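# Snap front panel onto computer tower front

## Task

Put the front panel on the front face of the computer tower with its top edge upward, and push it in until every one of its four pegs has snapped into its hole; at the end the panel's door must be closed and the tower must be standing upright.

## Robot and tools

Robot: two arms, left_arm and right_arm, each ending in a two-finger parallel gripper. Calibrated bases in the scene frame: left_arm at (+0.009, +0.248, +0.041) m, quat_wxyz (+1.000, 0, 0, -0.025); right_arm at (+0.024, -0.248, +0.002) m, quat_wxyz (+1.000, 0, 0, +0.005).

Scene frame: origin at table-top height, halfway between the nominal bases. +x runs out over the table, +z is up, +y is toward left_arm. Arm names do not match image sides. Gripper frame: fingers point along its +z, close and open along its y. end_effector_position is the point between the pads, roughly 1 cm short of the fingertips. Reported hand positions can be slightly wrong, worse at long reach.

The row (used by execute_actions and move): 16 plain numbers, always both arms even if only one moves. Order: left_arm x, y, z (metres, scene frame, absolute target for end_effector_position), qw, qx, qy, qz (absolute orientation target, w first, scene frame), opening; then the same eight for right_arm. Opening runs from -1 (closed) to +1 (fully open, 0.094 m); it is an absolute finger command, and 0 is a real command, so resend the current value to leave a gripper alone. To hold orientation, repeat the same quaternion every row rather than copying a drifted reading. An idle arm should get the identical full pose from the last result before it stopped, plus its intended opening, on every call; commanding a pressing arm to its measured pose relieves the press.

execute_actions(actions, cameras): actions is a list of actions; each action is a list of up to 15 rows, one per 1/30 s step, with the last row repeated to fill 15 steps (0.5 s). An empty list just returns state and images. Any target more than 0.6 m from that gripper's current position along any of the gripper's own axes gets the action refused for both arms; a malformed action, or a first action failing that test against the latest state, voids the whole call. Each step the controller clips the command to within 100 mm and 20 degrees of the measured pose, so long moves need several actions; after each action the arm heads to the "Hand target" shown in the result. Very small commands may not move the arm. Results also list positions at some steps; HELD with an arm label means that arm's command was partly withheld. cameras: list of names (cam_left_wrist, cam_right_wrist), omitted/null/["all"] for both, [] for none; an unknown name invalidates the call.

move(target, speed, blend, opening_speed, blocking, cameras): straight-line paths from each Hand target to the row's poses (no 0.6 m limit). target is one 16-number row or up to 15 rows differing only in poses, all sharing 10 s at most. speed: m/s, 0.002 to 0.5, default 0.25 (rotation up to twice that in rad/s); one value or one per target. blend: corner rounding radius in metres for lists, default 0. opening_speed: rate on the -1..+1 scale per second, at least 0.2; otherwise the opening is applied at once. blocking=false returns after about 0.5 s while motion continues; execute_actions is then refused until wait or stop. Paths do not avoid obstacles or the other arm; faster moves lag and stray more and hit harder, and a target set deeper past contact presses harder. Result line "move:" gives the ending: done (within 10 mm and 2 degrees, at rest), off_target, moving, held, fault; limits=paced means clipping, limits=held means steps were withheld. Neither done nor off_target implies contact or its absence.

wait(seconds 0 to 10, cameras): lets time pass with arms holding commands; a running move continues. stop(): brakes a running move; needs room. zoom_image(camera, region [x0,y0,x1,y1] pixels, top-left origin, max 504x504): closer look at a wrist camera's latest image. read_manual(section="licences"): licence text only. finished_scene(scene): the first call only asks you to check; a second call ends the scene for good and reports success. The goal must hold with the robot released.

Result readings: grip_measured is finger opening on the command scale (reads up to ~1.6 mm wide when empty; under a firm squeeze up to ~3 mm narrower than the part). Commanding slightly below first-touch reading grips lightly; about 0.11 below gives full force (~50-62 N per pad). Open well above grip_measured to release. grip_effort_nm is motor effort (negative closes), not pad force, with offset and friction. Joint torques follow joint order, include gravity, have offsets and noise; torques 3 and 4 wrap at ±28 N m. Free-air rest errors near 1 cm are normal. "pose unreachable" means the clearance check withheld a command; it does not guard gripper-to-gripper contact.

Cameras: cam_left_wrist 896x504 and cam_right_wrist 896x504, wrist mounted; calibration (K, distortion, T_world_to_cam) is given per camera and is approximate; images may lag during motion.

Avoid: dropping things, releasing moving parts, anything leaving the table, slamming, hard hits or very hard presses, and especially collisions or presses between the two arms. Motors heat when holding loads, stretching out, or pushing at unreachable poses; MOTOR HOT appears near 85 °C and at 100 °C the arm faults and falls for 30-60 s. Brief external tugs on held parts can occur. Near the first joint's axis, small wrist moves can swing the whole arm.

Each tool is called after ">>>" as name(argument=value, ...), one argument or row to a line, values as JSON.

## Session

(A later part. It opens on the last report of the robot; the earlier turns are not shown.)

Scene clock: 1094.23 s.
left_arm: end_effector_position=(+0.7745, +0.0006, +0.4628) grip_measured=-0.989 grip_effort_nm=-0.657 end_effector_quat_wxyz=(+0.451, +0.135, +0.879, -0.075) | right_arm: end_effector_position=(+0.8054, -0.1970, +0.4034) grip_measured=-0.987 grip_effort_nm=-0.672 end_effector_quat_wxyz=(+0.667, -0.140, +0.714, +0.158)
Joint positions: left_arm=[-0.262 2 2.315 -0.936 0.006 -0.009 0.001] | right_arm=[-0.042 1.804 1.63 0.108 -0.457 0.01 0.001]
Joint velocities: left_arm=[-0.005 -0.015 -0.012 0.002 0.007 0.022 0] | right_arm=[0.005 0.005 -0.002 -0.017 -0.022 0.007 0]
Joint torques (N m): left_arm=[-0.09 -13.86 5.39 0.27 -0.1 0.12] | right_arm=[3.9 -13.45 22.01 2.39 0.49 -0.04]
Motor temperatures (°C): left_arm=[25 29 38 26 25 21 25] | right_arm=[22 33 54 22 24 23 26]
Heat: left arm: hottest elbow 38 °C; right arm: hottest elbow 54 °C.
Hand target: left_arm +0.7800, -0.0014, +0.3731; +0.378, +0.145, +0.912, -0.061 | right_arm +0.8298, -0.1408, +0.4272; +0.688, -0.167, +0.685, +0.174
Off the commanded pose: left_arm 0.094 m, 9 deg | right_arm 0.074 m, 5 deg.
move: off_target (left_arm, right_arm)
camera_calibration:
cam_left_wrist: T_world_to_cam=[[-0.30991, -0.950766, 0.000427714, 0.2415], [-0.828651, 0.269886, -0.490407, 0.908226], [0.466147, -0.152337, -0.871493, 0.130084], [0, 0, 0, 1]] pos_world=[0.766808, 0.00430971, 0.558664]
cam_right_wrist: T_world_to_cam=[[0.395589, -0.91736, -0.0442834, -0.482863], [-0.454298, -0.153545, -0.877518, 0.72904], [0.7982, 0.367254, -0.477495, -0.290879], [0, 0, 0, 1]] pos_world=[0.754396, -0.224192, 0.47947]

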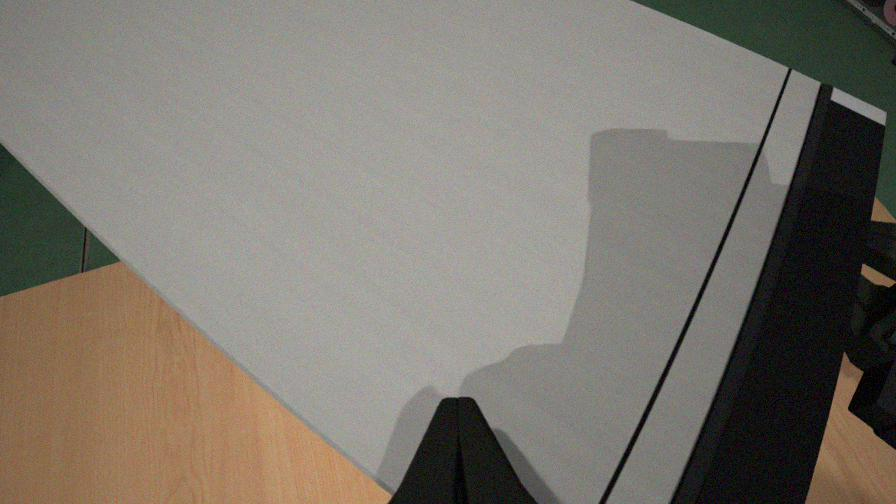

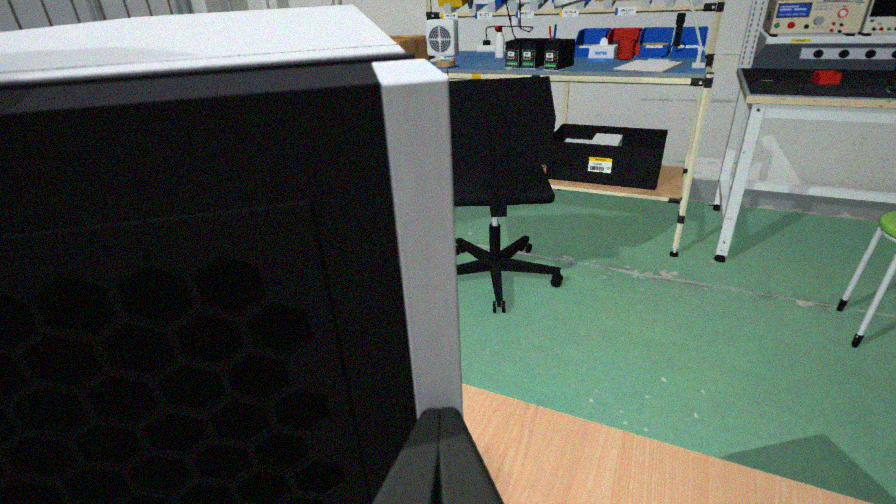

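>>> move(
  target=[
    [0.77,0.0,0.53,0.378,0.144,0.913,-0.060,-1,0.775,-0.24,0.44,0.687,-0.168,0.685,0.173,-1],
    [0.66,0.05,0.60,0.378,0.144,0.913,-0.060,-1,0.815,-0.25,0.44,0.707,0,0.707,0,-1],
    [0.60,0.15,0.60,0.378,0.144,0.913,-0.060,-1,0.845,-0.25,0.44,0.683,0.183,0.683,-0.183,-1],
  ],
)

>>> zoom_image(
  camera="cam_right_wrist",
  region=[0, 60, 300, 280],
)

Scene clock: 1114.70 s.
left_arm: end_effector_position=(+0.6022, +0.1465, +0.5945) grip_measured=-0.989 grip_effort_nm=-0.662 end_effector_quat_wxyz=(+0.365, +0.140, +0.918, -0.064) | right_arm: end_effector_position=(+0.8346, -0.2593, +0.4137) grip_measured=-0.987 grip_effort_nm=-0.681 end_effector_quat_wxyz=(+0.667, +0.182, +0.697, -0.189)
Joint positions: left_arm=[-0.082 1.684 2.341 -1.478 0.132 0.119 0.001] | right_arm=[0.104 1.914 1.805 0.06 0.645 0.009 0.001]
Joint velocities: left_arm=[-0.015 -0.015 -0.012 -0.002 -0.022 0.007 0] | right_arm=[-0.005 -0.015 0.007 -0.007 -0.022 -0.037 -0.001]
Joint torques (N m): left_arm=[0.32 -13.51 7.57 2.4 0.19 0.15] | right_arm=[-0.56 -19.19 16.39 1.03 0.2 -0.15]
Motor temperatures (°C): left_arm=[25 29 36 26 25 21 25] | right_arm=[23 33 62 22 24 23 26]
Heat: left arm: hottest elbow 36 °C; right arm: hottest elbow 62 °C.
Hand target: left_arm +0.6007, +0.1484, +0.6027; +0.377, +0.144, +0.913, -0.062 | right_arm +0.8407, -0.2502, +0.4398; +0.682, +0.182, +0.684, -0.184
Off the commanded pose: left_arm 0.007 m, 2 deg | right_arm 0.030 m, 3 deg.
elbow stopped short (left arm): the move would have taken joint 3 (elbow) straighter than the controller allows.
move: off_target (right_arm)
camera_calibration:
cam_left_wrist: T_world_to_cam=[[-0.309423, -0.950908, 0.00563551, 0.323386], [-0.902514, 0.291798, -0.316736, 0.728681], [0.299542, -0.103091, -0.948497, 0.486281], [0, 0, 0, 1]] pos_world=[0.612046, 0.145014, 0.690213]
cam_right_wrist: T_world_to_cam=[[-0.520732, -0.853582, 0.0153566, 0.20549], [-0.398806, 0.227311, -0.888416, 0.798776], [0.754845, -0.468751, -0.458782, -0.474688], [0, 0, 0, 1]] pos_world=[0.783878, -0.228678, 0.488712]

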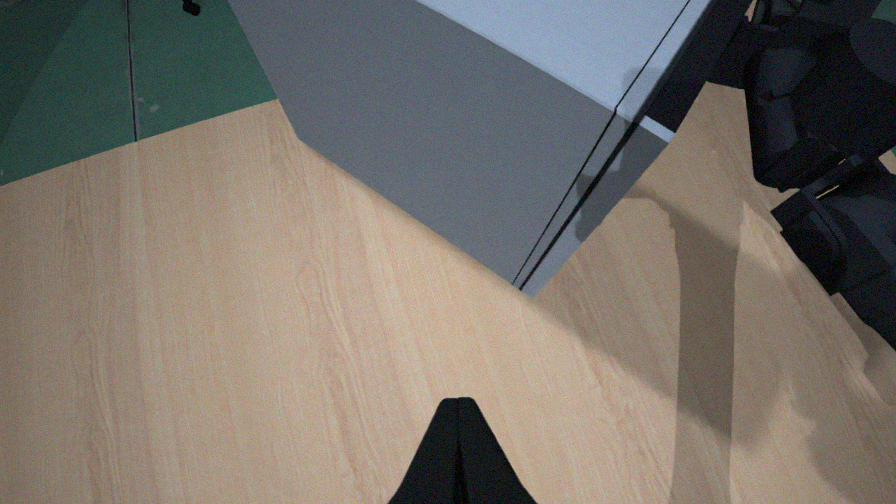

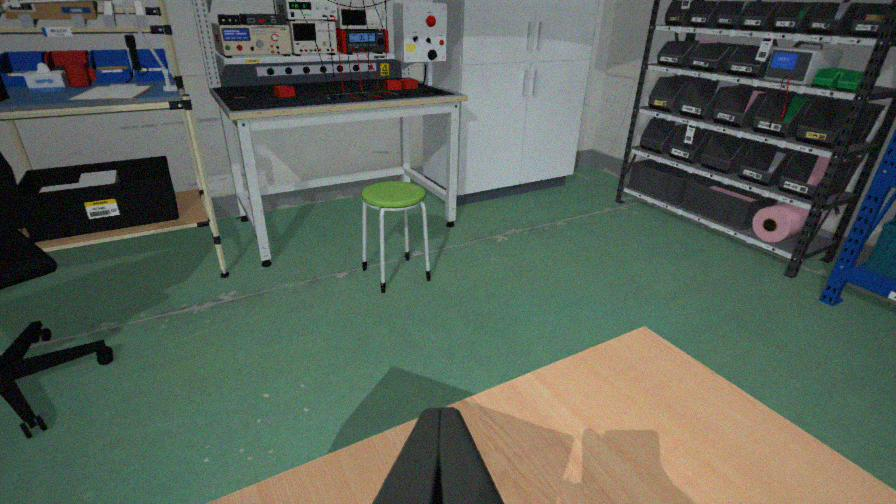

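Scaled by 1.680 from the camera's 896x504 image, which has a finer 1280x720 frame.

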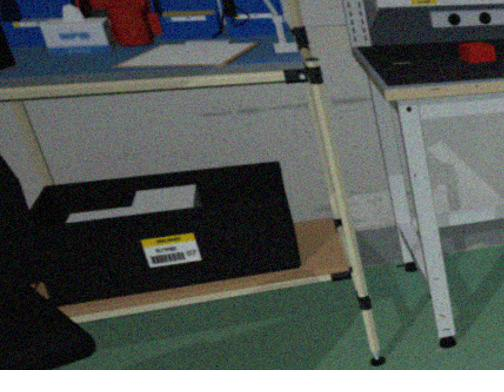

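>>> move(
  target=[
    [0.60,0.15,0.60,0.378,0.144,0.913,-0.060,-1,0.80,-0.33,0.43,0.707,0,0.707,0,-1],
    [0.60,0.15,0.60,0.378,0.144,0.913,-0.060,-1,0.82,-0.30,0.43,0.579,-0.406,0.579,0.406,-1],
  ],
)

Scene clock: 1124.90 s.
left_arm: end_effector_position=(+0.6041, +0.1463, +0.5878) grip_measured=-0.989 grip_effort_nm=-0.657 end_effector_quat_wxyz=(+0.363, +0.141, +0.919, -0.063) | right_arm: end_effector_position=(+0.8237, -0.2887, +0.4182) grip_measured=-0.987 grip_effort_nm=-0.667 end_effector_quat_wxyz=(+0.574, -0.398, +0.581, +0.417)
Joint positions: left_arm=[-0.082 1.678 2.314 -1.462 0.132 0.12 0.001] | right_arm=[-0.277 2.258 2.331 0.031 -1.494 0.132 0.001]
Joint velocities: left_arm=[-0.005 0.005 -0.007 0.002 -0.051 -0.007 0] | right_arm=[-0.005 -0.005 -0.007 -0.002 -0.007 -0.022 -0.001]
Joint torques (N m): left_arm=[0.5 -14.04 7.76 2.39 0.06 0.14] | right_arm=[-2.14 -21.83 15.25 1.07 -0.03 0.06]
Motor temperatures (°C): left_arm=[25 30 36 26 25 21 25] | right_arm=[23 34 62 22 24 23 26]
Heat: left arm: hottest elbow 36 °C; right arm: hottest elbow 62 °C.
Hand target: left_arm +0.6000, +0.1500, +0.5998; +0.378, +0.144, +0.913, -0.060 | right_arm +0.8245, -0.2976, +0.4331; +0.583, -0.404, +0.576, +0.407
Off the commanded pose: left_arm 0.013 m, 2 deg | right_arm 0.017 m, 2 deg.
move: off_target (left_arm, right_arm)
camera_calibration:
cam_left_wrist: T_world_to_cam=[[-0.310714, -0.950489, 0.00530249, 0.324684], [-0.903641, 0.29366, -0.311763, 0.725816], [0.29477, -0.101661, -0.950145, 0.482978], [0, 0, 0, 1]] pos_world=[0.614394, 0.144565, 0.683461]
cam_right_wrist: T_world_to_cam=[[0.935715, -0.35106, -0.0345625, -0.859085], [-0.175965, -0.379596, -0.908264, 0.454625], [0.305735, 0.855958, -0.416968, 0.256637], [0, 0, 0, 1]] pos_world=[0.805393, -0.348687, 0.490237]

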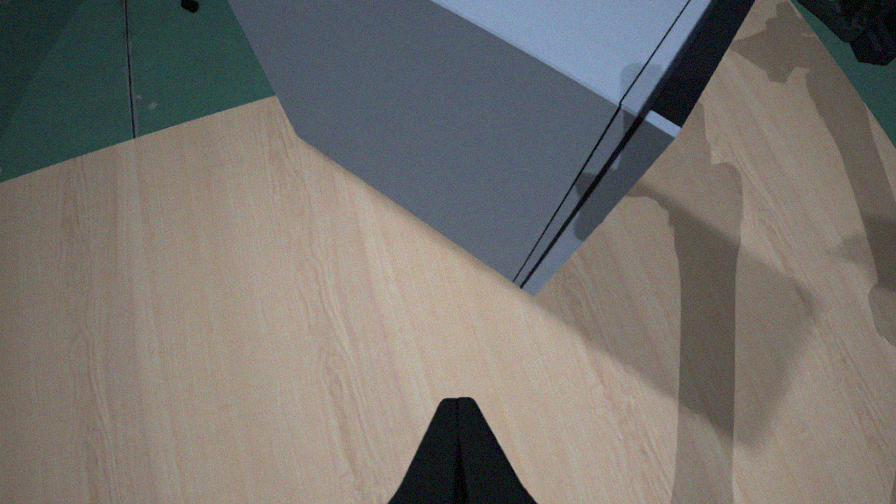

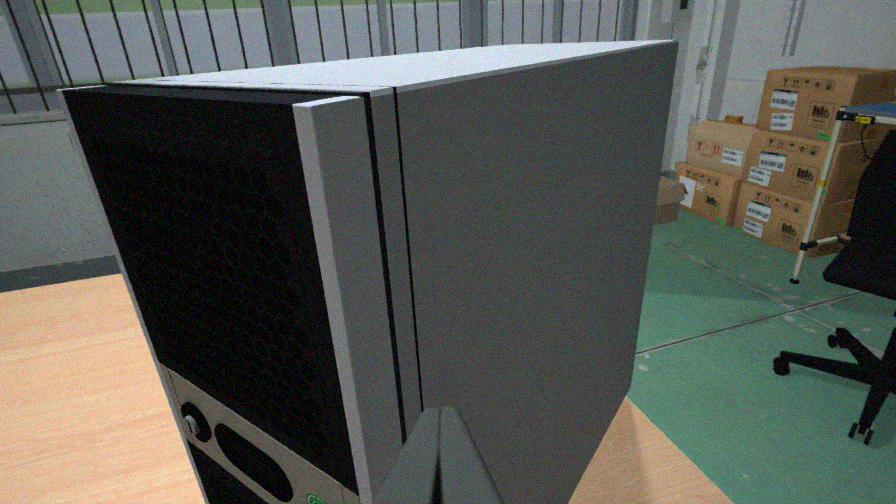

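Excellent view.

>>> zoom_image(
  camera="cam_right_wrist",
  region=[320, 60, 430, 240],
)

>>> zoom_image(
  camera="cam_right_wrist",
  region=[340, 240, 440, 440],
)

>>> zoom_image(
  camera="cam_left_wrist",
  region=[500, 80, 700, 300],
)

Scaled by 2.800 from the camera's 896x504 image, which has a finer 1280x720 frame.

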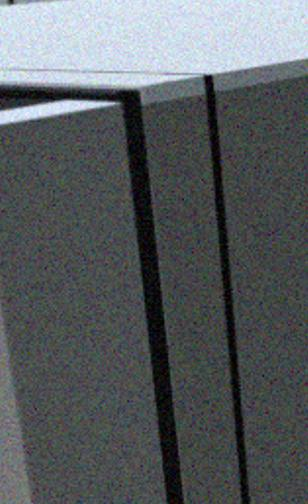

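Scaled by 2.520 from the camera's 896x504 image, which has a finer 1280x720 frame.

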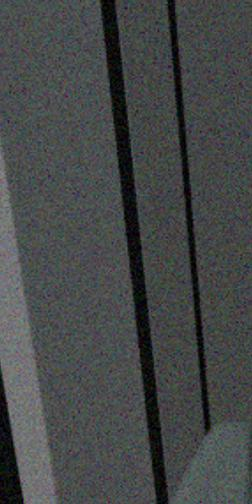

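Scaled by 2.291 from the camera's 896x504 image, which has a finer 1280x720 frame.

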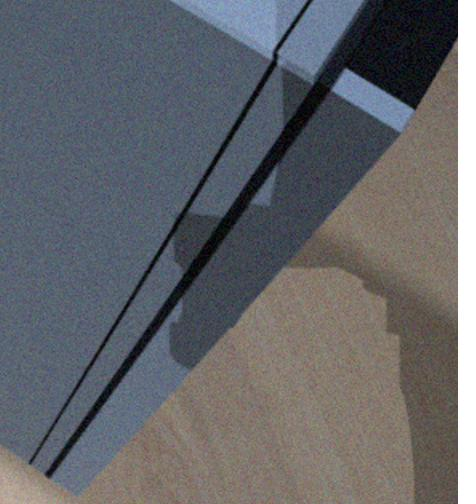

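>>> move(
  target=[
    [0.60,0.15,0.60,0.378,0.144,0.913,-0.060,-1,0.81,-0.29,0.53,0.579,-0.406,0.579,0.406,-1],
    [0.60,0.15,0.60,0.378,0.144,0.913,-0.060,-1,0.82,-0.21,0.53,0.579,-0.406,0.579,0.406,-1],
  ],
  cameras=["cam_right_wrist"],
)

Scene clock: 1152.57 s.
left_arm: end_effector_position=(+0.6041, +0.1463, +0.5878) grip_measured=-0.989 grip_effort_nm=-0.647 end_effector_quat_wxyz=(+0.363, +0.141, +0.919, -0.063) | right_arm: end_effector_position=(+0.8206, -0.2018, +0.5170) grip_measured=-0.987 grip_effort_nm=-0.667 end_effector_quat_wxyz=(+0.567, -0.396, +0.586, +0.422)
Joint positions: left_arm=[-0.082 1.678 2.314 -1.462 0.132 0.12 0.001] | right_arm=[-0.166 2.283 2.668 -0.391 -1.388 0.039 0.001]
Joint velocities: left_arm=[0.005 -0.005 -0.022 -0.017 0.051 0.007 0] | right_arm=[-0.015 0.015 -0.007 -0.007 -0.007 0.051 -0.001]
Joint torques (N m): left_arm=[0.5 -14.1 7.88 2.36 0.05 0.13] | right_arm=[-2.14 -21.95 14.49 0.79 0.12 -0.22]
Motor temperatures (°C): left_arm=[25 29 37 26 25 21 25] | right_arm=[22 39 60 22 24 23 26]
Heat: left arm: hottest elbow 37 °C; right arm: hottest elbow 60 °C.
Hand target: left_arm +0.6000, +0.1499, +0.6001; +0.378, +0.144, +0.913, -0.060 | right_arm +0.8194, -0.2100, +0.5292; +0.581, -0.404, +0.578, +0.406
Off the commanded pose: left_arm 0.013 m, 2 deg | right_arm 0.015 m, 3 deg.
move: off_target (left_arm, right_arm)
camera_calibration:
cam_right_wrist: T_world_to_cam=[[0.936668, -0.346519, -0.0507748, -0.813709], [-0.190781, -0.383275, -0.903716, 0.58586], [0.293694, 0.856169, -0.425111, 0.238525], [0, 0, 0, 1]] pos_world=[0.803892, -0.261637, 0.589534]
Images, in order (width x height): cam_right_wrist 896x504.

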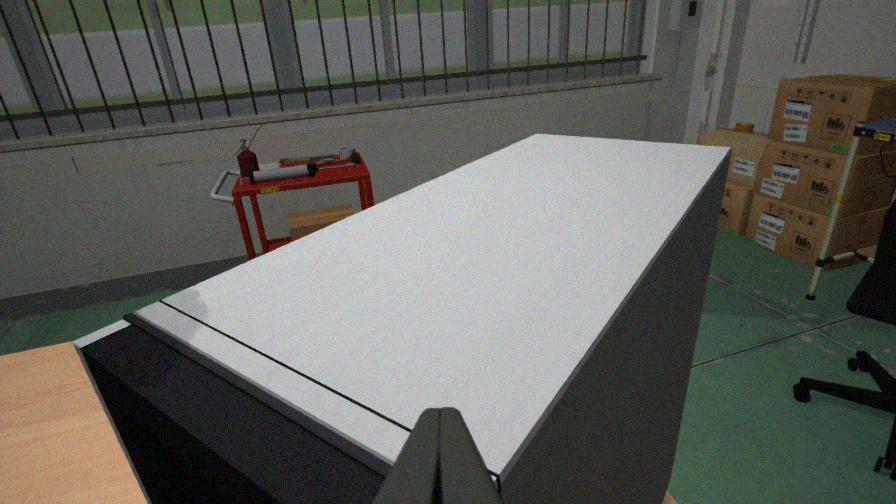

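>>> zoom_image(
  camera="cam_right_wrist",
  region=[70, 280, 250, 420],
)

>>> zoom_image(
  camera="cam_right_wrist",
  region=[250, 380, 400, 500],
)

Scaled by 2.800 from the camera's 896x504 image, which has a finer 1280x720 frame.

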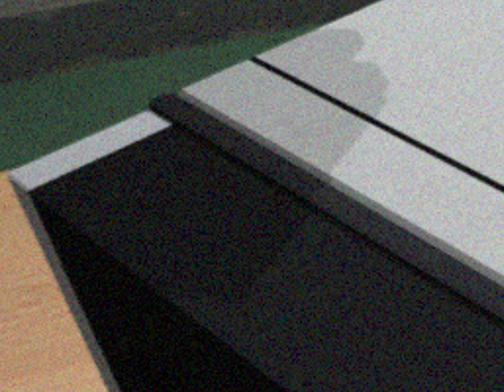

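Scaled by 3.360 from the camera's 896x504 image, which has a finer 1280x720 frame.

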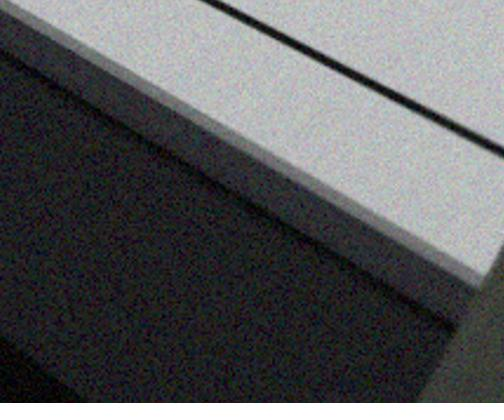

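>>> move(
  target=[
    [0.60,0.15,0.60,0.378,0.144,0.913,-0.060,-1,0.78,-0.30,0.53,0.579,-0.406,0.579,0.406,-1],
    [0.60,0.15,0.60,0.378,0.144,0.913,-0.060,-1,0.62,-0.28,0.40,0.676,-0.207,0.676,0.207,-1],
    [0.60,0.15,0.60,0.378,0.144,0.913,-0.060,-1,0.67,-0.22,0.16,0.676,-0.207,0.676,0.207,-1],
    [0.60,0.15,0.60,0.378,0.144,0.913,-0.060,-1,0.727,-0.188,0.13,0.676,-0.207,0.676,0.207,-1],
  ],
)

Scene clock: 1177.33 s.
left_arm: end_effector_position=(+0.6041, +0.1463, +0.5878) grip_measured=-0.989 grip_effort_nm=-0.647 end_effector_quat_wxyz=(+0.363, +0.141, +0.919, -0.063) | right_arm: end_effector_position=(+0.7103, -0.1904, +0.1188) grip_measured=-0.987 grip_effort_nm=-0.676 end_effector_quat_wxyz=(+0.666, -0.208, +0.686, +0.206)
Joint positions: left_arm=[-0.082 1.678 2.314 -1.462 0.132 0.12 0.001] | right_arm=[-0.081 2.038 1.076 0.927 -0.665 -0.017 0.001]
Joint velocities: left_arm=[0.005 0.005 0.002 0.007 -0.037 0.007 -0.001] | right_arm=[-0.005 -0.005 -0.017 -0.002 -0.037 0.022 0]
Joint torques (N m): left_arm=[0.26 -14.15 7.77 2.21 0.06 0.12] | right_arm=[-1.14 -16.15 10.24 1.58 0.21 0.07]
Motor temperatures (°C): left_arm=[25 29 37 26 25 21 25] | right_arm=[22 36 60 22 24 23 26]
Heat: left arm: hottest elbow 37 °C; right arm: hottest elbow 60 °C.
Hand target: left_arm +0.6000, +0.1499, +0.6000; +0.378, +0.144, +0.913, -0.060 | right_arm +0.7225, -0.1897, +0.1285; +0.675, -0.208, +0.677, +0.206
Off the commanded pose: left_arm 0.013 m, 2 deg | right_arm 0.020 m, 2 deg.
move: off_target (left_arm, right_arm)
camera_calibration:
cam_left_wrist: T_world_to_cam=[[-0.310714, -0.950489, 0.00530249, 0.324684], [-0.903641, 0.29366, -0.311763, 0.725816], [0.29477, -0.101661, -0.950145, 0.482978], [0, 0, 0, 1]] pos_world=[0.614394, 0.144565, 0.683461]
cam_right_wrist: T_world_to_cam=[[0.546274, -0.837539, -0.0105948, -0.54765], [-0.381315, -0.237406, -0.893441, 0.371237], [0.745777, 0.492104, -0.449055, -0.295681], [0, 0, 0, 1]] pos_world=[0.661237, -0.225039, 0.193099]

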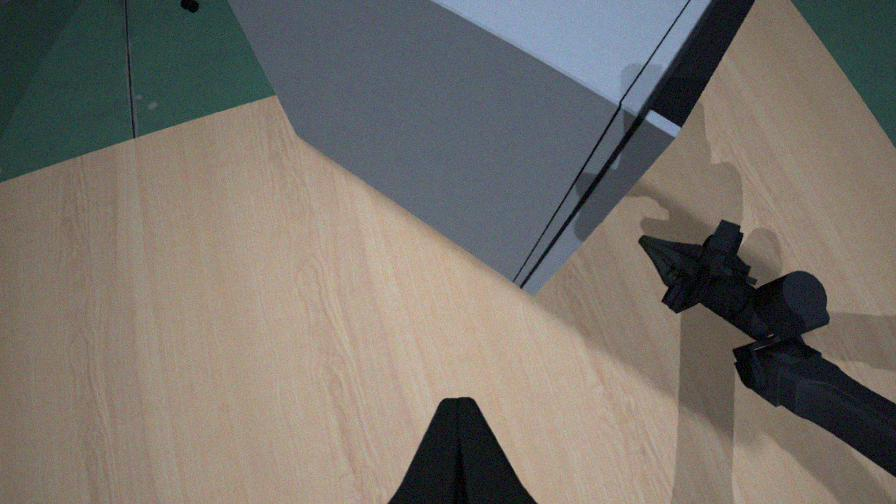

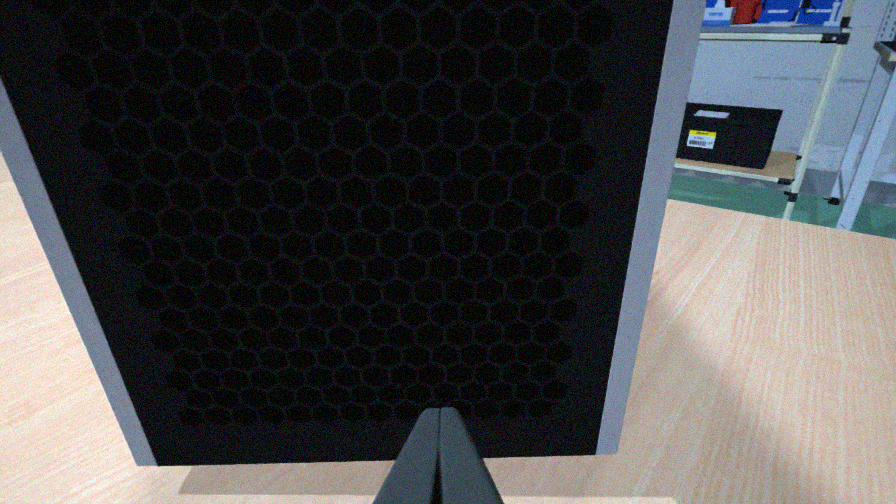

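>>> move(
  target=[
    [0.60,0.15,0.60,0.378,0.144,0.913,-0.060,-1,0.755,-0.247,0.12,0.676,-0.207,0.676,0.207,-1],
    [0.60,0.15,0.60,0.378,0.144,0.913,-0.060,-1,0.81,-0.215,0.11,0.676,-0.207,0.676,0.207,-1],
  ],
  cameras=["cam_right_wrist"],
)

Scene clock: 1188.30 s.
left_arm: end_effector_position=(+0.6041, +0.1463, +0.5878) grip_measured=-0.989 grip_effort_nm=-0.652 end_effector_quat_wxyz=(+0.363, +0.141, +0.919, -0.063) | right_arm: end_effector_position=(+0.7977, -0.2129, +0.1019) grip_measured=-0.987 grip_effort_nm=-0.672 end_effector_quat_wxyz=(+0.669, -0.209, +0.682, +0.208)
Joint positions: left_arm=[-0.082 1.678 2.314 -1.462 0.132 0.12 0.001] | right_arm=[-0.107 2.225 1.384 0.818 -0.694 -0.01 0.001]
Joint velocities: left_arm=[0.005 0.005 0.017 0.017 0.037 -0.051 0] | right_arm=[0.005 -0.005 -0.002 -0.007 -0.022 0.022 0]
Joint torques (N m): left_arm=[0.32 -14.1 7.86 2.29 0.09 0.14] | right_arm=[-1.2 -18.73 11.32 1.01 0.15 0.03]
Motor temperatures (°C): left_arm=[25 29 37 26 25 21 25] | right_arm=[22 37 56 22 24 23 26]
Heat: left arm: hottest elbow 37 °C; right arm: hottest elbow 56 °C.
Hand target: left_arm +0.6000, +0.1499, +0.6000; +0.378, +0.144, +0.913, -0.060 | right_arm +0.8098, -0.2148, +0.1104; +0.676, -0.207, +0.676, +0.207
Off the commanded pose: left_arm 0.013 m, 2 deg | right_arm 0.015 m, 1 deg.
move: off_target (left_arm, right_arm)
camera_calibration:
cam_right_wrist: T_world_to_cam=[[0.548477, -0.836111, -0.00961811, -0.615991], [-0.372492, -0.234019, -0.898045, 0.37828], [0.748614, 0.496139, -0.439798, -0.359723], [0, 0, 0, 1]] pos_world=[0.748057, -0.248039, 0.175582]
Images, in order (width x height): cam_right_wrist 896x504.

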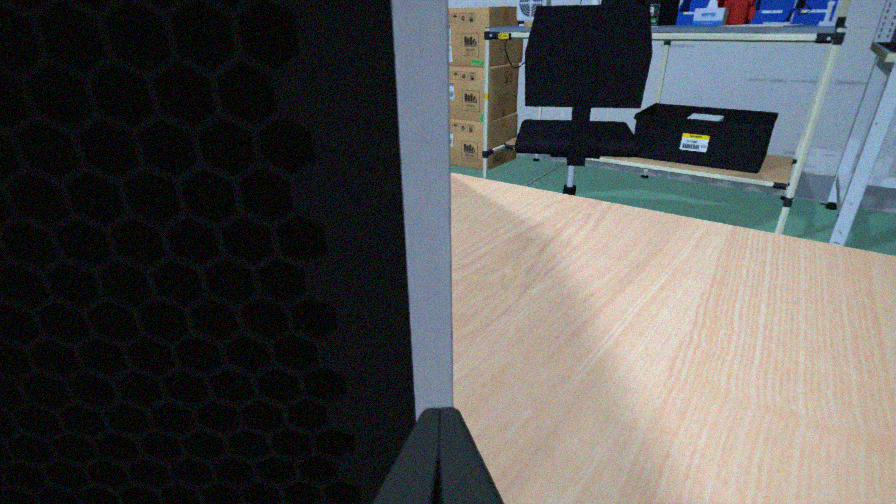

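>>> move(
  target=[
    [0.60,0.15,0.60,0.378,0.144,0.913,-0.060,-1,0.795,-0.203,0.11,0.676,-0.207,0.676,0.207,-1],
    [0.60,0.15,0.60,0.378,0.144,0.913,-0.060,-1,0.885,-0.14,0.11,0.676,-0.207,0.676,0.207,-1],
  ],
  speed=0.05,
)

Scene clock: 1196.07 s.
left_arm: end_effector_position=(+0.6041, +0.1463, +0.5878) grip_measured=-0.989 grip_effort_nm=-0.657 end_effector_quat_wxyz=(+0.363, +0.141, +0.919, -0.063) | right_arm: end_effector_position=(+0.8741, -0.1859, +0.0999) grip_measured=-0.987 grip_effort_nm=-0.657 end_effector_quat_wxyz=(+0.673, -0.188, +0.690, +0.187)
Joint positions: left_arm=[-0.082 1.678 2.314 -1.462 0.132 0.12 0.001] | right_arm=[-0.047 2.354 1.653 0.673 -0.574 -0.01 0.001]
Joint velocities: left_arm=[-0.015 -0.005 -0.002 -0.027 0.007 -0.081 0] | right_arm=[0.005 -0.005 -0.007 -0.007 -0.066 -0.022 0.001]
Joint torques (N m): left_arm=[0.62 -14.15 7.73 2.28 0.06 0.12] | right_arm=[2.26 -20.78 12.94 1.13 -0.15 0.05]
Motor temperatures (°C): left_arm=[25 29 37 26 25 21 25] | right_arm=[22 36 55 22 24 23 26]
Heat: left arm: hottest elbow 37 °C; right arm: hottest elbow 55 °C.
Hand target: left_arm +0.6000, +0.1499, +0.6000; +0.378, +0.144, +0.913, -0.060 | right_arm +0.8809, -0.1409, +0.1102; +0.676, -0.207, +0.676, +0.207
Off the commanded pose: left_arm 0.013 m, 2 deg | right_arm 0.048 m, 4 deg.
move: off_target (left_arm, right_arm)
camera_calibration:
cam_left_wrist: T_world_to_cam=[[-0.310714, -0.950489, 0.00530249, 0.324684], [-0.903641, 0.29366, -0.311763, 0.725816], [0.29477, -0.101661, -0.950145, 0.482978], [0, 0, 0, 1]] pos_world=[0.614394, 0.144565, 0.683461]
cam_right_wrist: T_world_to_cam=[[0.497419, -0.867448, -0.010392, -0.596424], [-0.39068, -0.213299, -0.895474, 0.430763], [0.77456, 0.449485, -0.444993, -0.46203], [0, 0, 0, 1]] pos_world=[0.822833, -0.21781, 0.173938]

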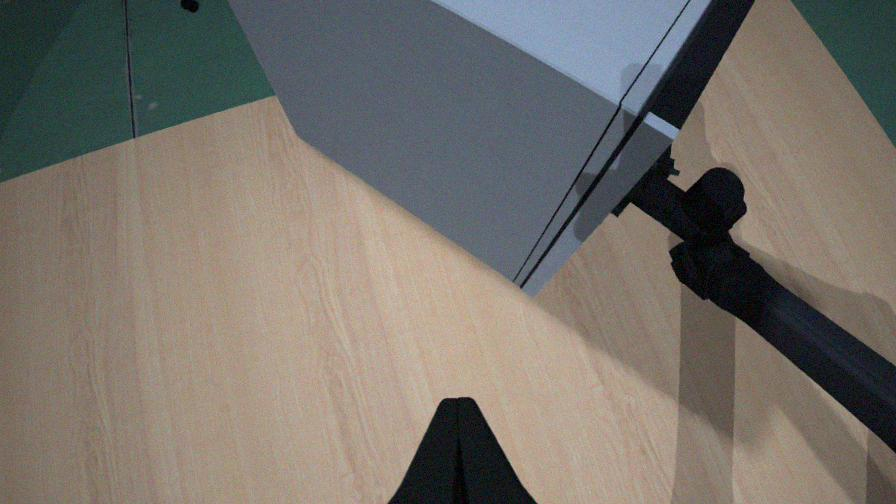

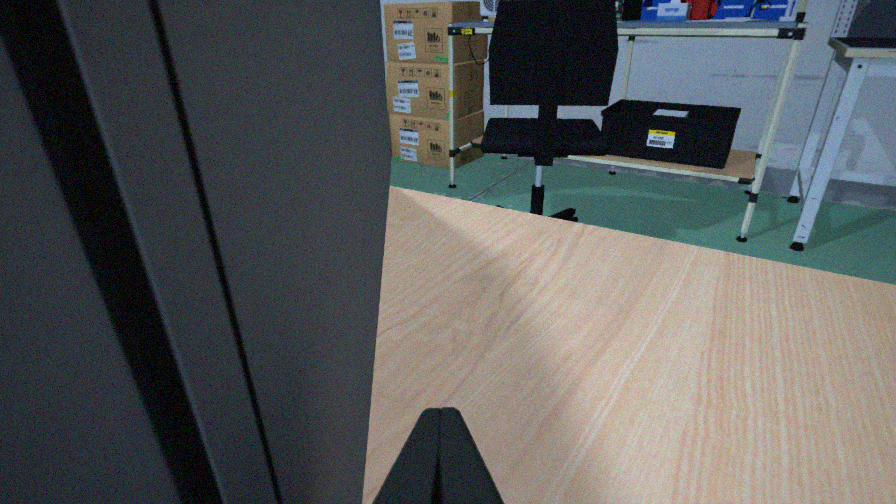

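>>> zoom_image(
  camera="cam_right_wrist",
  region=[0, 0, 300, 300],
)

Scaled by 1.680 from the camera's 896x504 image, which has a finer 1280x720 frame.

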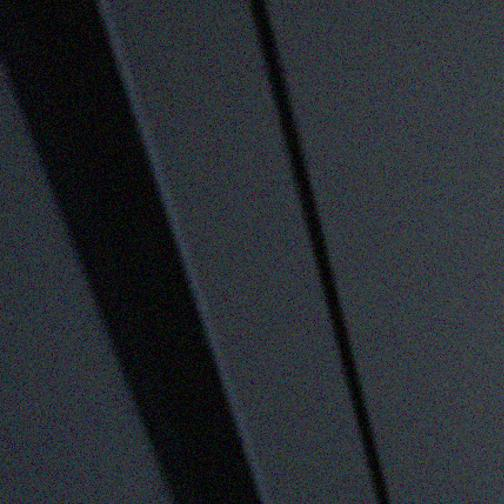

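>>> move(
  target=[
    [0.60,0.15,0.60,0.378,0.144,0.913,-0.060,-1,0.79,-0.225,0.11,0.676,-0.207,0.676,0.207,-1],
    [0.60,0.15,0.60,0.378,0.144,0.913,-0.060,-1,0.768,-0.190,0.11,0.676,-0.207,0.676,0.207,-1],
    [0.60,0.15,0.60,0.378,0.144,0.913,-0.060,-1,0.875,-0.117,0.11,0.676,-0.207,0.676,0.207,-1],
  ],
  speed=0.06,
)

Scene clock: 1211.43 s.
left_arm: end_effector_position=(+0.6041, +0.1463, +0.5878) grip_measured=-0.989 grip_effort_nm=-0.652 end_effector_quat_wxyz=(+0.363, +0.141, +0.919, -0.063) | right_arm: end_effector_position=(+0.8336, -0.1848, +0.0999) grip_measured=-0.987 grip_effort_nm=-0.657 end_effector_quat_wxyz=(+0.669, -0.183, +0.695, +0.187)
Joint positions: left_arm=[-0.082 1.678 2.314 -1.462 0.132 0.12 0.001] | right_arm=[-0.046 2.269 1.486 0.743 -0.565 -0.007 0.001]
Joint velocities: left_arm=[0.005 0.015 -0.007 -0.007 -0.051 0.037 0] | right_arm=[-0.024 -0.005 0.002 -0.007 0.022 0.007 0.001]
Joint torques (N m): left_arm=[0.67 -14.04 7.69 2.29 0.07 0.14] | right_arm=[4.66 -16.97 18.8 0.17 0.84 0.03]
Motor temperatures (°C): left_arm=[25 29 37 26 25 21 25] | right_arm=[22 37 54 22 24 23 26]
Heat: left arm: hottest elbow 37 °C; right arm: hottest elbow 54 °C.
Hand target: left_arm +0.6000, +0.1499, +0.6000; +0.378, +0.144, +0.913, -0.060 | right_arm +0.8581, -0.1179, +0.1123; +0.676, -0.207, +0.676, +0.207
Off the commanded pose: left_arm 0.013 m, 2 deg | right_arm 0.080 m, 4 deg.
move: off_target (left_arm, right_arm)
camera_calibration:
cam_left_wrist: T_world_to_cam=[[-0.310714, -0.950489, 0.00530249, 0.324684], [-0.903641, 0.29366, -0.311763, 0.725816], [0.29477, -0.101661, -0.950145, 0.482978], [0, 0, 0, 1]] pos_world=[0.614394, 0.144565, 0.683461]
cam_right_wrist: T_world_to_cam=[[0.490478, -0.871215, -0.0203704, -0.569225], [-0.405448, -0.207444, -0.890269, 0.428012], [0.771391, 0.444917, -0.454979, -0.428383], [0, 0, 0, 1]] pos_world=[0.78318, -0.216534, 0.174545]

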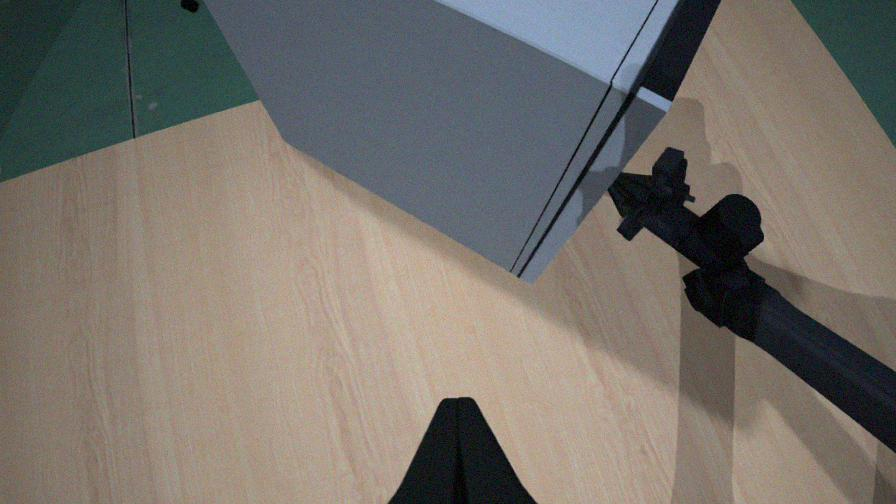

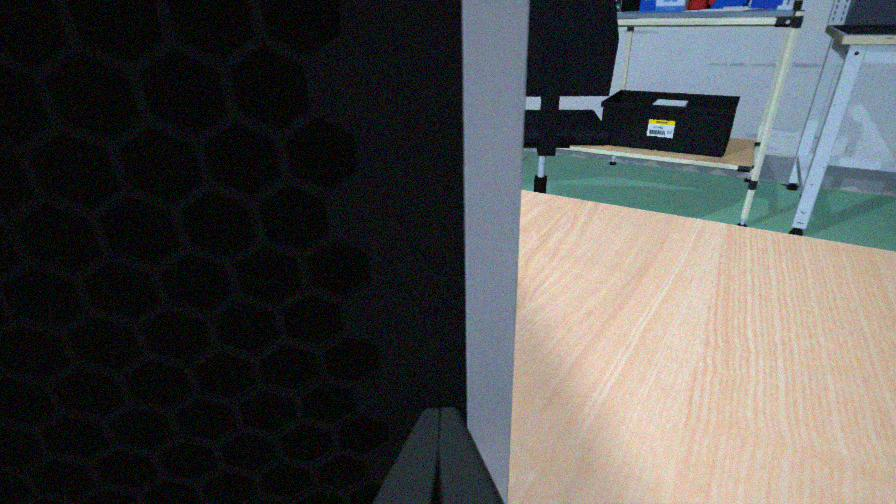

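>>> move(
  target=[
    [0.60,0.15,0.60,0.378,0.144,0.913,-0.060,-1,0.77,-0.22,0.11,0.671,-0.224,0.671,0.224,-1],
    [0.60,0.15,0.60,0.378,0.144,0.913,-0.060,-1,0.695,-0.095,0.11,0.671,-0.224,0.671,0.224,-1],
    [0.60,0.15,0.60,0.378,0.144,0.913,-0.060,-1,0.79,-0.005,0.11,0.671,-0.224,0.671,0.224,-1],
  ],
  speed=[0.15,0.15,0.06],
)

Scene clock: 1222.97 s.
left_arm: end_effector_position=(+0.6041, +0.1463, +0.5878) grip_measured=-0.989 grip_effort_nm=-0.652 end_effector_quat_wxyz=(+0.363, +0.141, +0.919, -0.063) | right_arm: end_effector_position=(+0.7304, -0.0633, +0.1014) grip_measured=-0.988 grip_effort_nm=-0.642 end_effector_quat_wxyz=(+0.660, -0.219, +0.684, +0.219)
Joint positions: left_arm=[-0.082 1.678 2.314 -1.462 0.132 0.12 0.001] | right_arm=[0.136 2.119 1.171 0.912 -0.484 -0.007 0.001]
Joint velocities: left_arm=[-0.005 -0.015 -0.002 -0.022 0.007 -0.037 0] | right_arm=[-0.005 -0.005 0.012 -0.017 -0.081 -0.007 -0.001]
Joint torques (N m): left_arm=[0.26 -14.1 7.64 2.32 0.07 0.13] | right_arm=[3.49 -12.81 22.08 -1.1 2.5 -0.03]
Motor temperatures (°C): left_arm=[25 29 37 26 25 21 25] | right_arm=[22 36 55 22 24 23 26]
Heat: left arm: hottest elbow 37 °C; right arm: hottest elbow 55 °C.
Hand target: left_arm +0.6000, +0.1499, +0.6000; +0.378, +0.144, +0.913, -0.060 | right_arm +0.7695, -0.0092, +0.1142; +0.671, -0.224, +0.670, +0.224
Off the commanded pose: left_arm 0.013 m, 2 deg | right_arm 0.084 m, 2 deg.
move: off_target (left_arm, right_arm)
camera_calibration:
cam_left_wrist: T_world_to_cam=[[-0.310714, -0.950489, 0.00530249, 0.324684], [-0.903641, 0.29366, -0.311763, 0.725816], [0.29477, -0.101661, -0.950145, 0.482978], [0, 0, 0, 1]] pos_world=[0.614394, 0.144565, 0.683461]
cam_right_wrist: T_world_to_cam=[[0.57572, -0.817501, -0.0154372, -0.47211], [-0.378177, -0.249495, -0.891479, 0.39023], [0.724933, 0.51908, -0.4528, -0.363706], [0, 0, 0, 1]] pos_world=[0.683042, -0.0997975, 0.175908]

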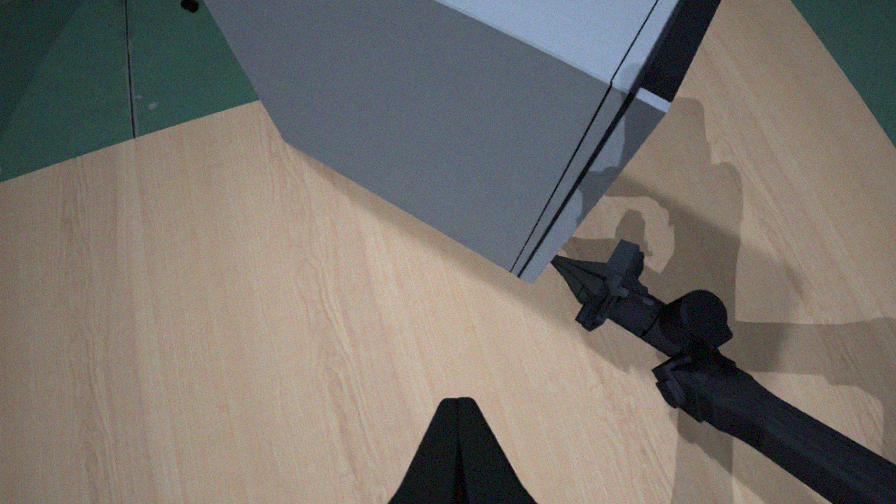

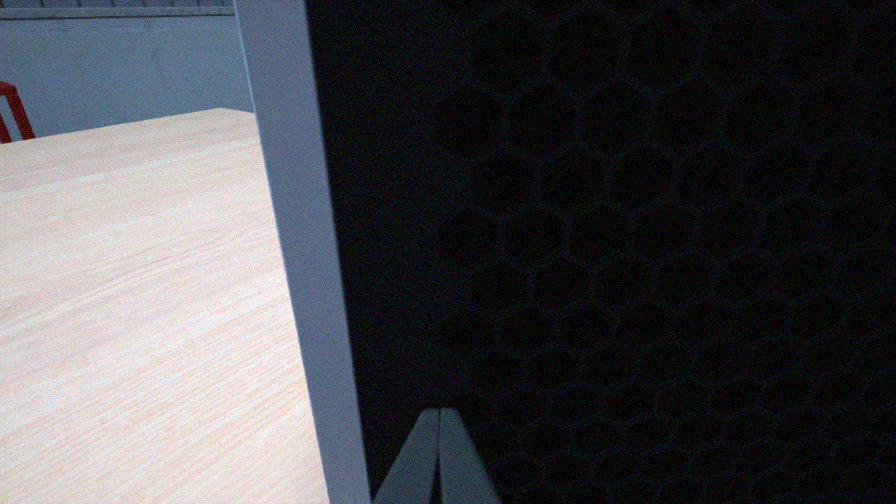

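>>> move(
  target=[
    [0.60,0.15,0.60,0.378,0.144,0.913,-0.060,-1,0.68,-0.10,0.11,0.671,-0.224,0.671,0.224,-1],
    [0.60,0.15,0.60,0.378,0.144,0.913,-0.060,-1,0.67,-0.095,0.43,0.671,-0.224,0.671,0.224,-1],
    [0.60,0.15,0.60,0.378,0.144,0.913,-0.060,-1,0.79,-0.005,0.43,0.671,-0.224,0.671,0.224,-1],
  ],
  speed=[0.15,0.15,0.06],
)

>>> zoom_image(
  camera="cam_left_wrist",
  region=[500, 40, 720, 300],
)

Scene clock: 1236.07 s.
left_arm: end_effector_position=(+0.6041, +0.1463, +0.5878) grip_measured=-0.989 grip_effort_nm=-0.657 end_effector_quat_wxyz=(+0.363, +0.141, +0.919, -0.063) | right_arm: end_effector_position=(+0.7551, -0.0612, +0.4199) grip_measured=-0.988 grip_effort_nm=-0.642 end_effector_quat_wxyz=(+0.663, -0.210, +0.688, +0.209)
Joint positions: left_arm=[-0.082 1.678 2.314 -1.462 0.132 0.12 0.001] | right_arm=[0.141 1.723 1.545 0.14 -0.45 -0.006 0.001]
Joint velocities: left_arm=[-0.015 -0.005 -0.012 -0.002 -0.11 -0.022 -0.001] | right_arm=[-0.005 -0.015 -0.012 -0.002 -0.007 0.081 0]
Joint torques (N m): left_arm=[0.44 -14.15 7.77 2.3 0.09 0.14] | right_arm=[3.72 -10.34 21.37 1.94 1.07 0.03]
Motor temperatures (°C): left_arm=[25 29 37 26 24 21 25] | right_arm=[23 36 60 22 26 23 26]
Heat: left arm: hottest elbow 37 °C; right arm: hottest elbow 60 °C.
Hand target: left_arm +0.6000, +0.1499, +0.6000; +0.378, +0.144, +0.913, -0.060 | right_arm +0.7776, -0.0074, +0.4249; +0.671, -0.223, +0.671, +0.225
Off the commanded pose: left_arm 0.013 m, 2 deg | right_arm 0.067 m, 3 deg.
move: off_target (left_arm, right_arm)
camera_calibration:
cam_left_wrist: T_world_to_cam=[[-0.310714, -0.950489, 0.00530249, 0.324684], [-0.903641, 0.29366, -0.311763, 0.725816], [0.29477, -0.101661, -0.950145, 0.482978], [0, 0, 0, 1]] pos_world=[0.614394, 0.144565, 0.683461]
cam_right_wrist: T_world_to_cam=[[0.551442, -0.83407, -0.0155022, -0.462365], [-0.387063, -0.239355, -0.890444, 0.690958], [0.738982, 0.497028, -0.454828, -0.249577], [0, 0, 0, 1]] pos_world=[0.706845, -0.0962134, 0.494577]

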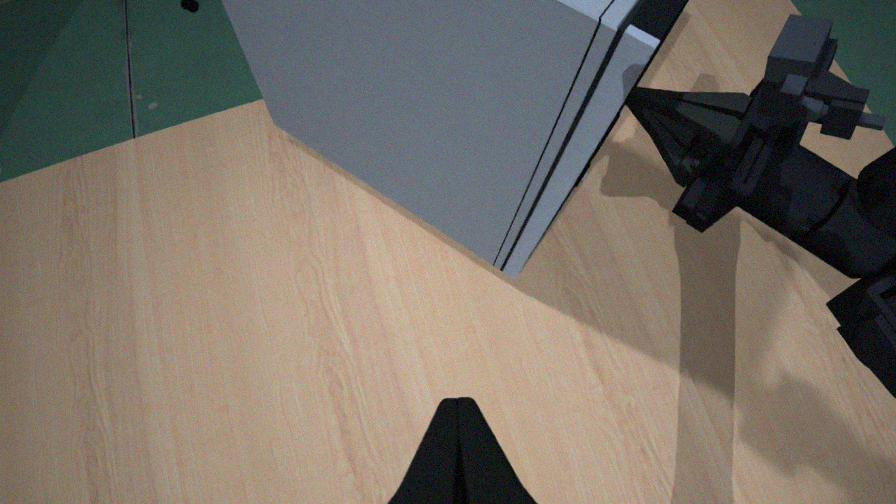

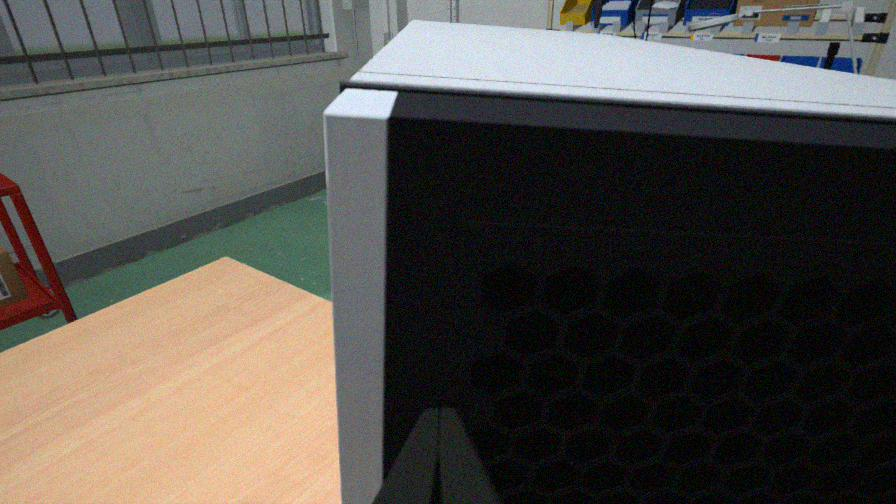

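Scaled by 1.938 from the camera's 896x504 image, which has a finer 1280x720 frame.

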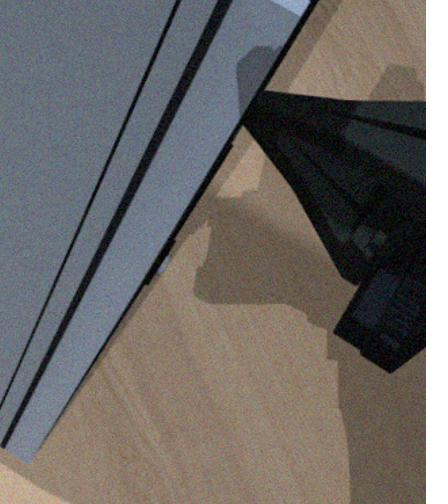

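>>> zoom_image(
  camera="cam_right_wrist",
  region=[310, 50, 460, 170],
)

Scaled by 3.360 from the camera's 896x504 image, which has a finer 1280x720 frame.

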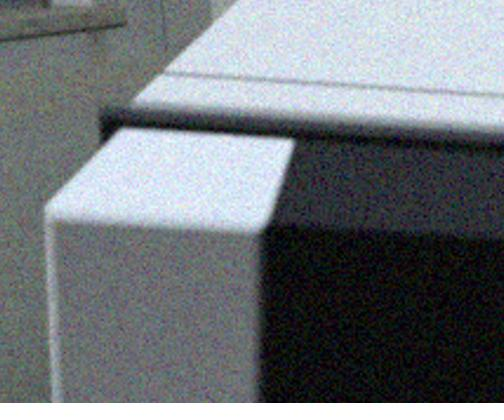

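>>> move(
  target=[
    [0.60,0.15,0.60,0.378,0.144,0.913,-0.060,-1,0.68,-0.11,0.43,0.671,-0.224,0.671,0.224,-1],
    [0.45,0.2,0.55,0.375,-0.10,0.910,-0.035,1,0.5,-0.24,0.43,0.671,-0.224,0.671,0.224,-1],
  ],
)

>>> finished_scene(
  scene=1,
)

every target must give the same left_gripper/opening; nothing of the call was run
Scene clock: 1248.67 s.
left_arm: end_effector_position=(+0.6041, +0.1463, +0.5878) grip_measured=-0.989 grip_effort_nm=-0.657 end_effector_quat_wxyz=(+0.363, +0.141, +0.919, -0.063) | right_arm: end_effector_position=(+0.7551, -0.0612, +0.4199) grip_measured=-0.988 grip_effort_nm=-0.642 end_effector_quat_wxyz=(+0.663, -0.210, +0.688, +0.209)
Joint positions: left_arm=[-0.082 1.678 2.314 -1.462 0.132 0.12 0.001] | right_arm=[0.141 1.723 1.545 0.14 -0.45 -0.006 0.001]
Joint velocities: left_arm=[-0.015 -0.005 0.017 -0.007 -0.007 0.066 -0.001] | right_arm=[-0.005 -0.005 -0.012 -0.012 0.066 -0.037 -0.001]
Joint torques (N m): left_arm=[0.26 -14.04 7.8 2.37 0.08 0.13] | right_arm=[3.9 -10.23 21.26 1.88 1.08 0.04]
Motor temperatures (°C): left_arm=[25 29 37 26 24 21 25] | right_arm=[23 35 66 22 26 23 26]
Heat: left arm: hottest elbow 37 °C; right arm: hottest elbow 66 °C.
Hand target: left_arm +0.6000, +0.1499, +0.6000; +0.378, +0.144, +0.913, -0.060 | right_arm +0.7776, -0.0074, +0.4249; +0.671, -0.223, +0.671, +0.225
Tool commands: left_gripper/opening=-1.0 right_gripper/opening=-1.0
Off the commanded pose: left_arm 0.013 m, 2 deg | right_arm 0.067 m, 3 deg.

This call ended nothing. Check each condition of the task against the scene as it is now, look again where you are not sure, and mend what is not met. Then call finished_scene again.


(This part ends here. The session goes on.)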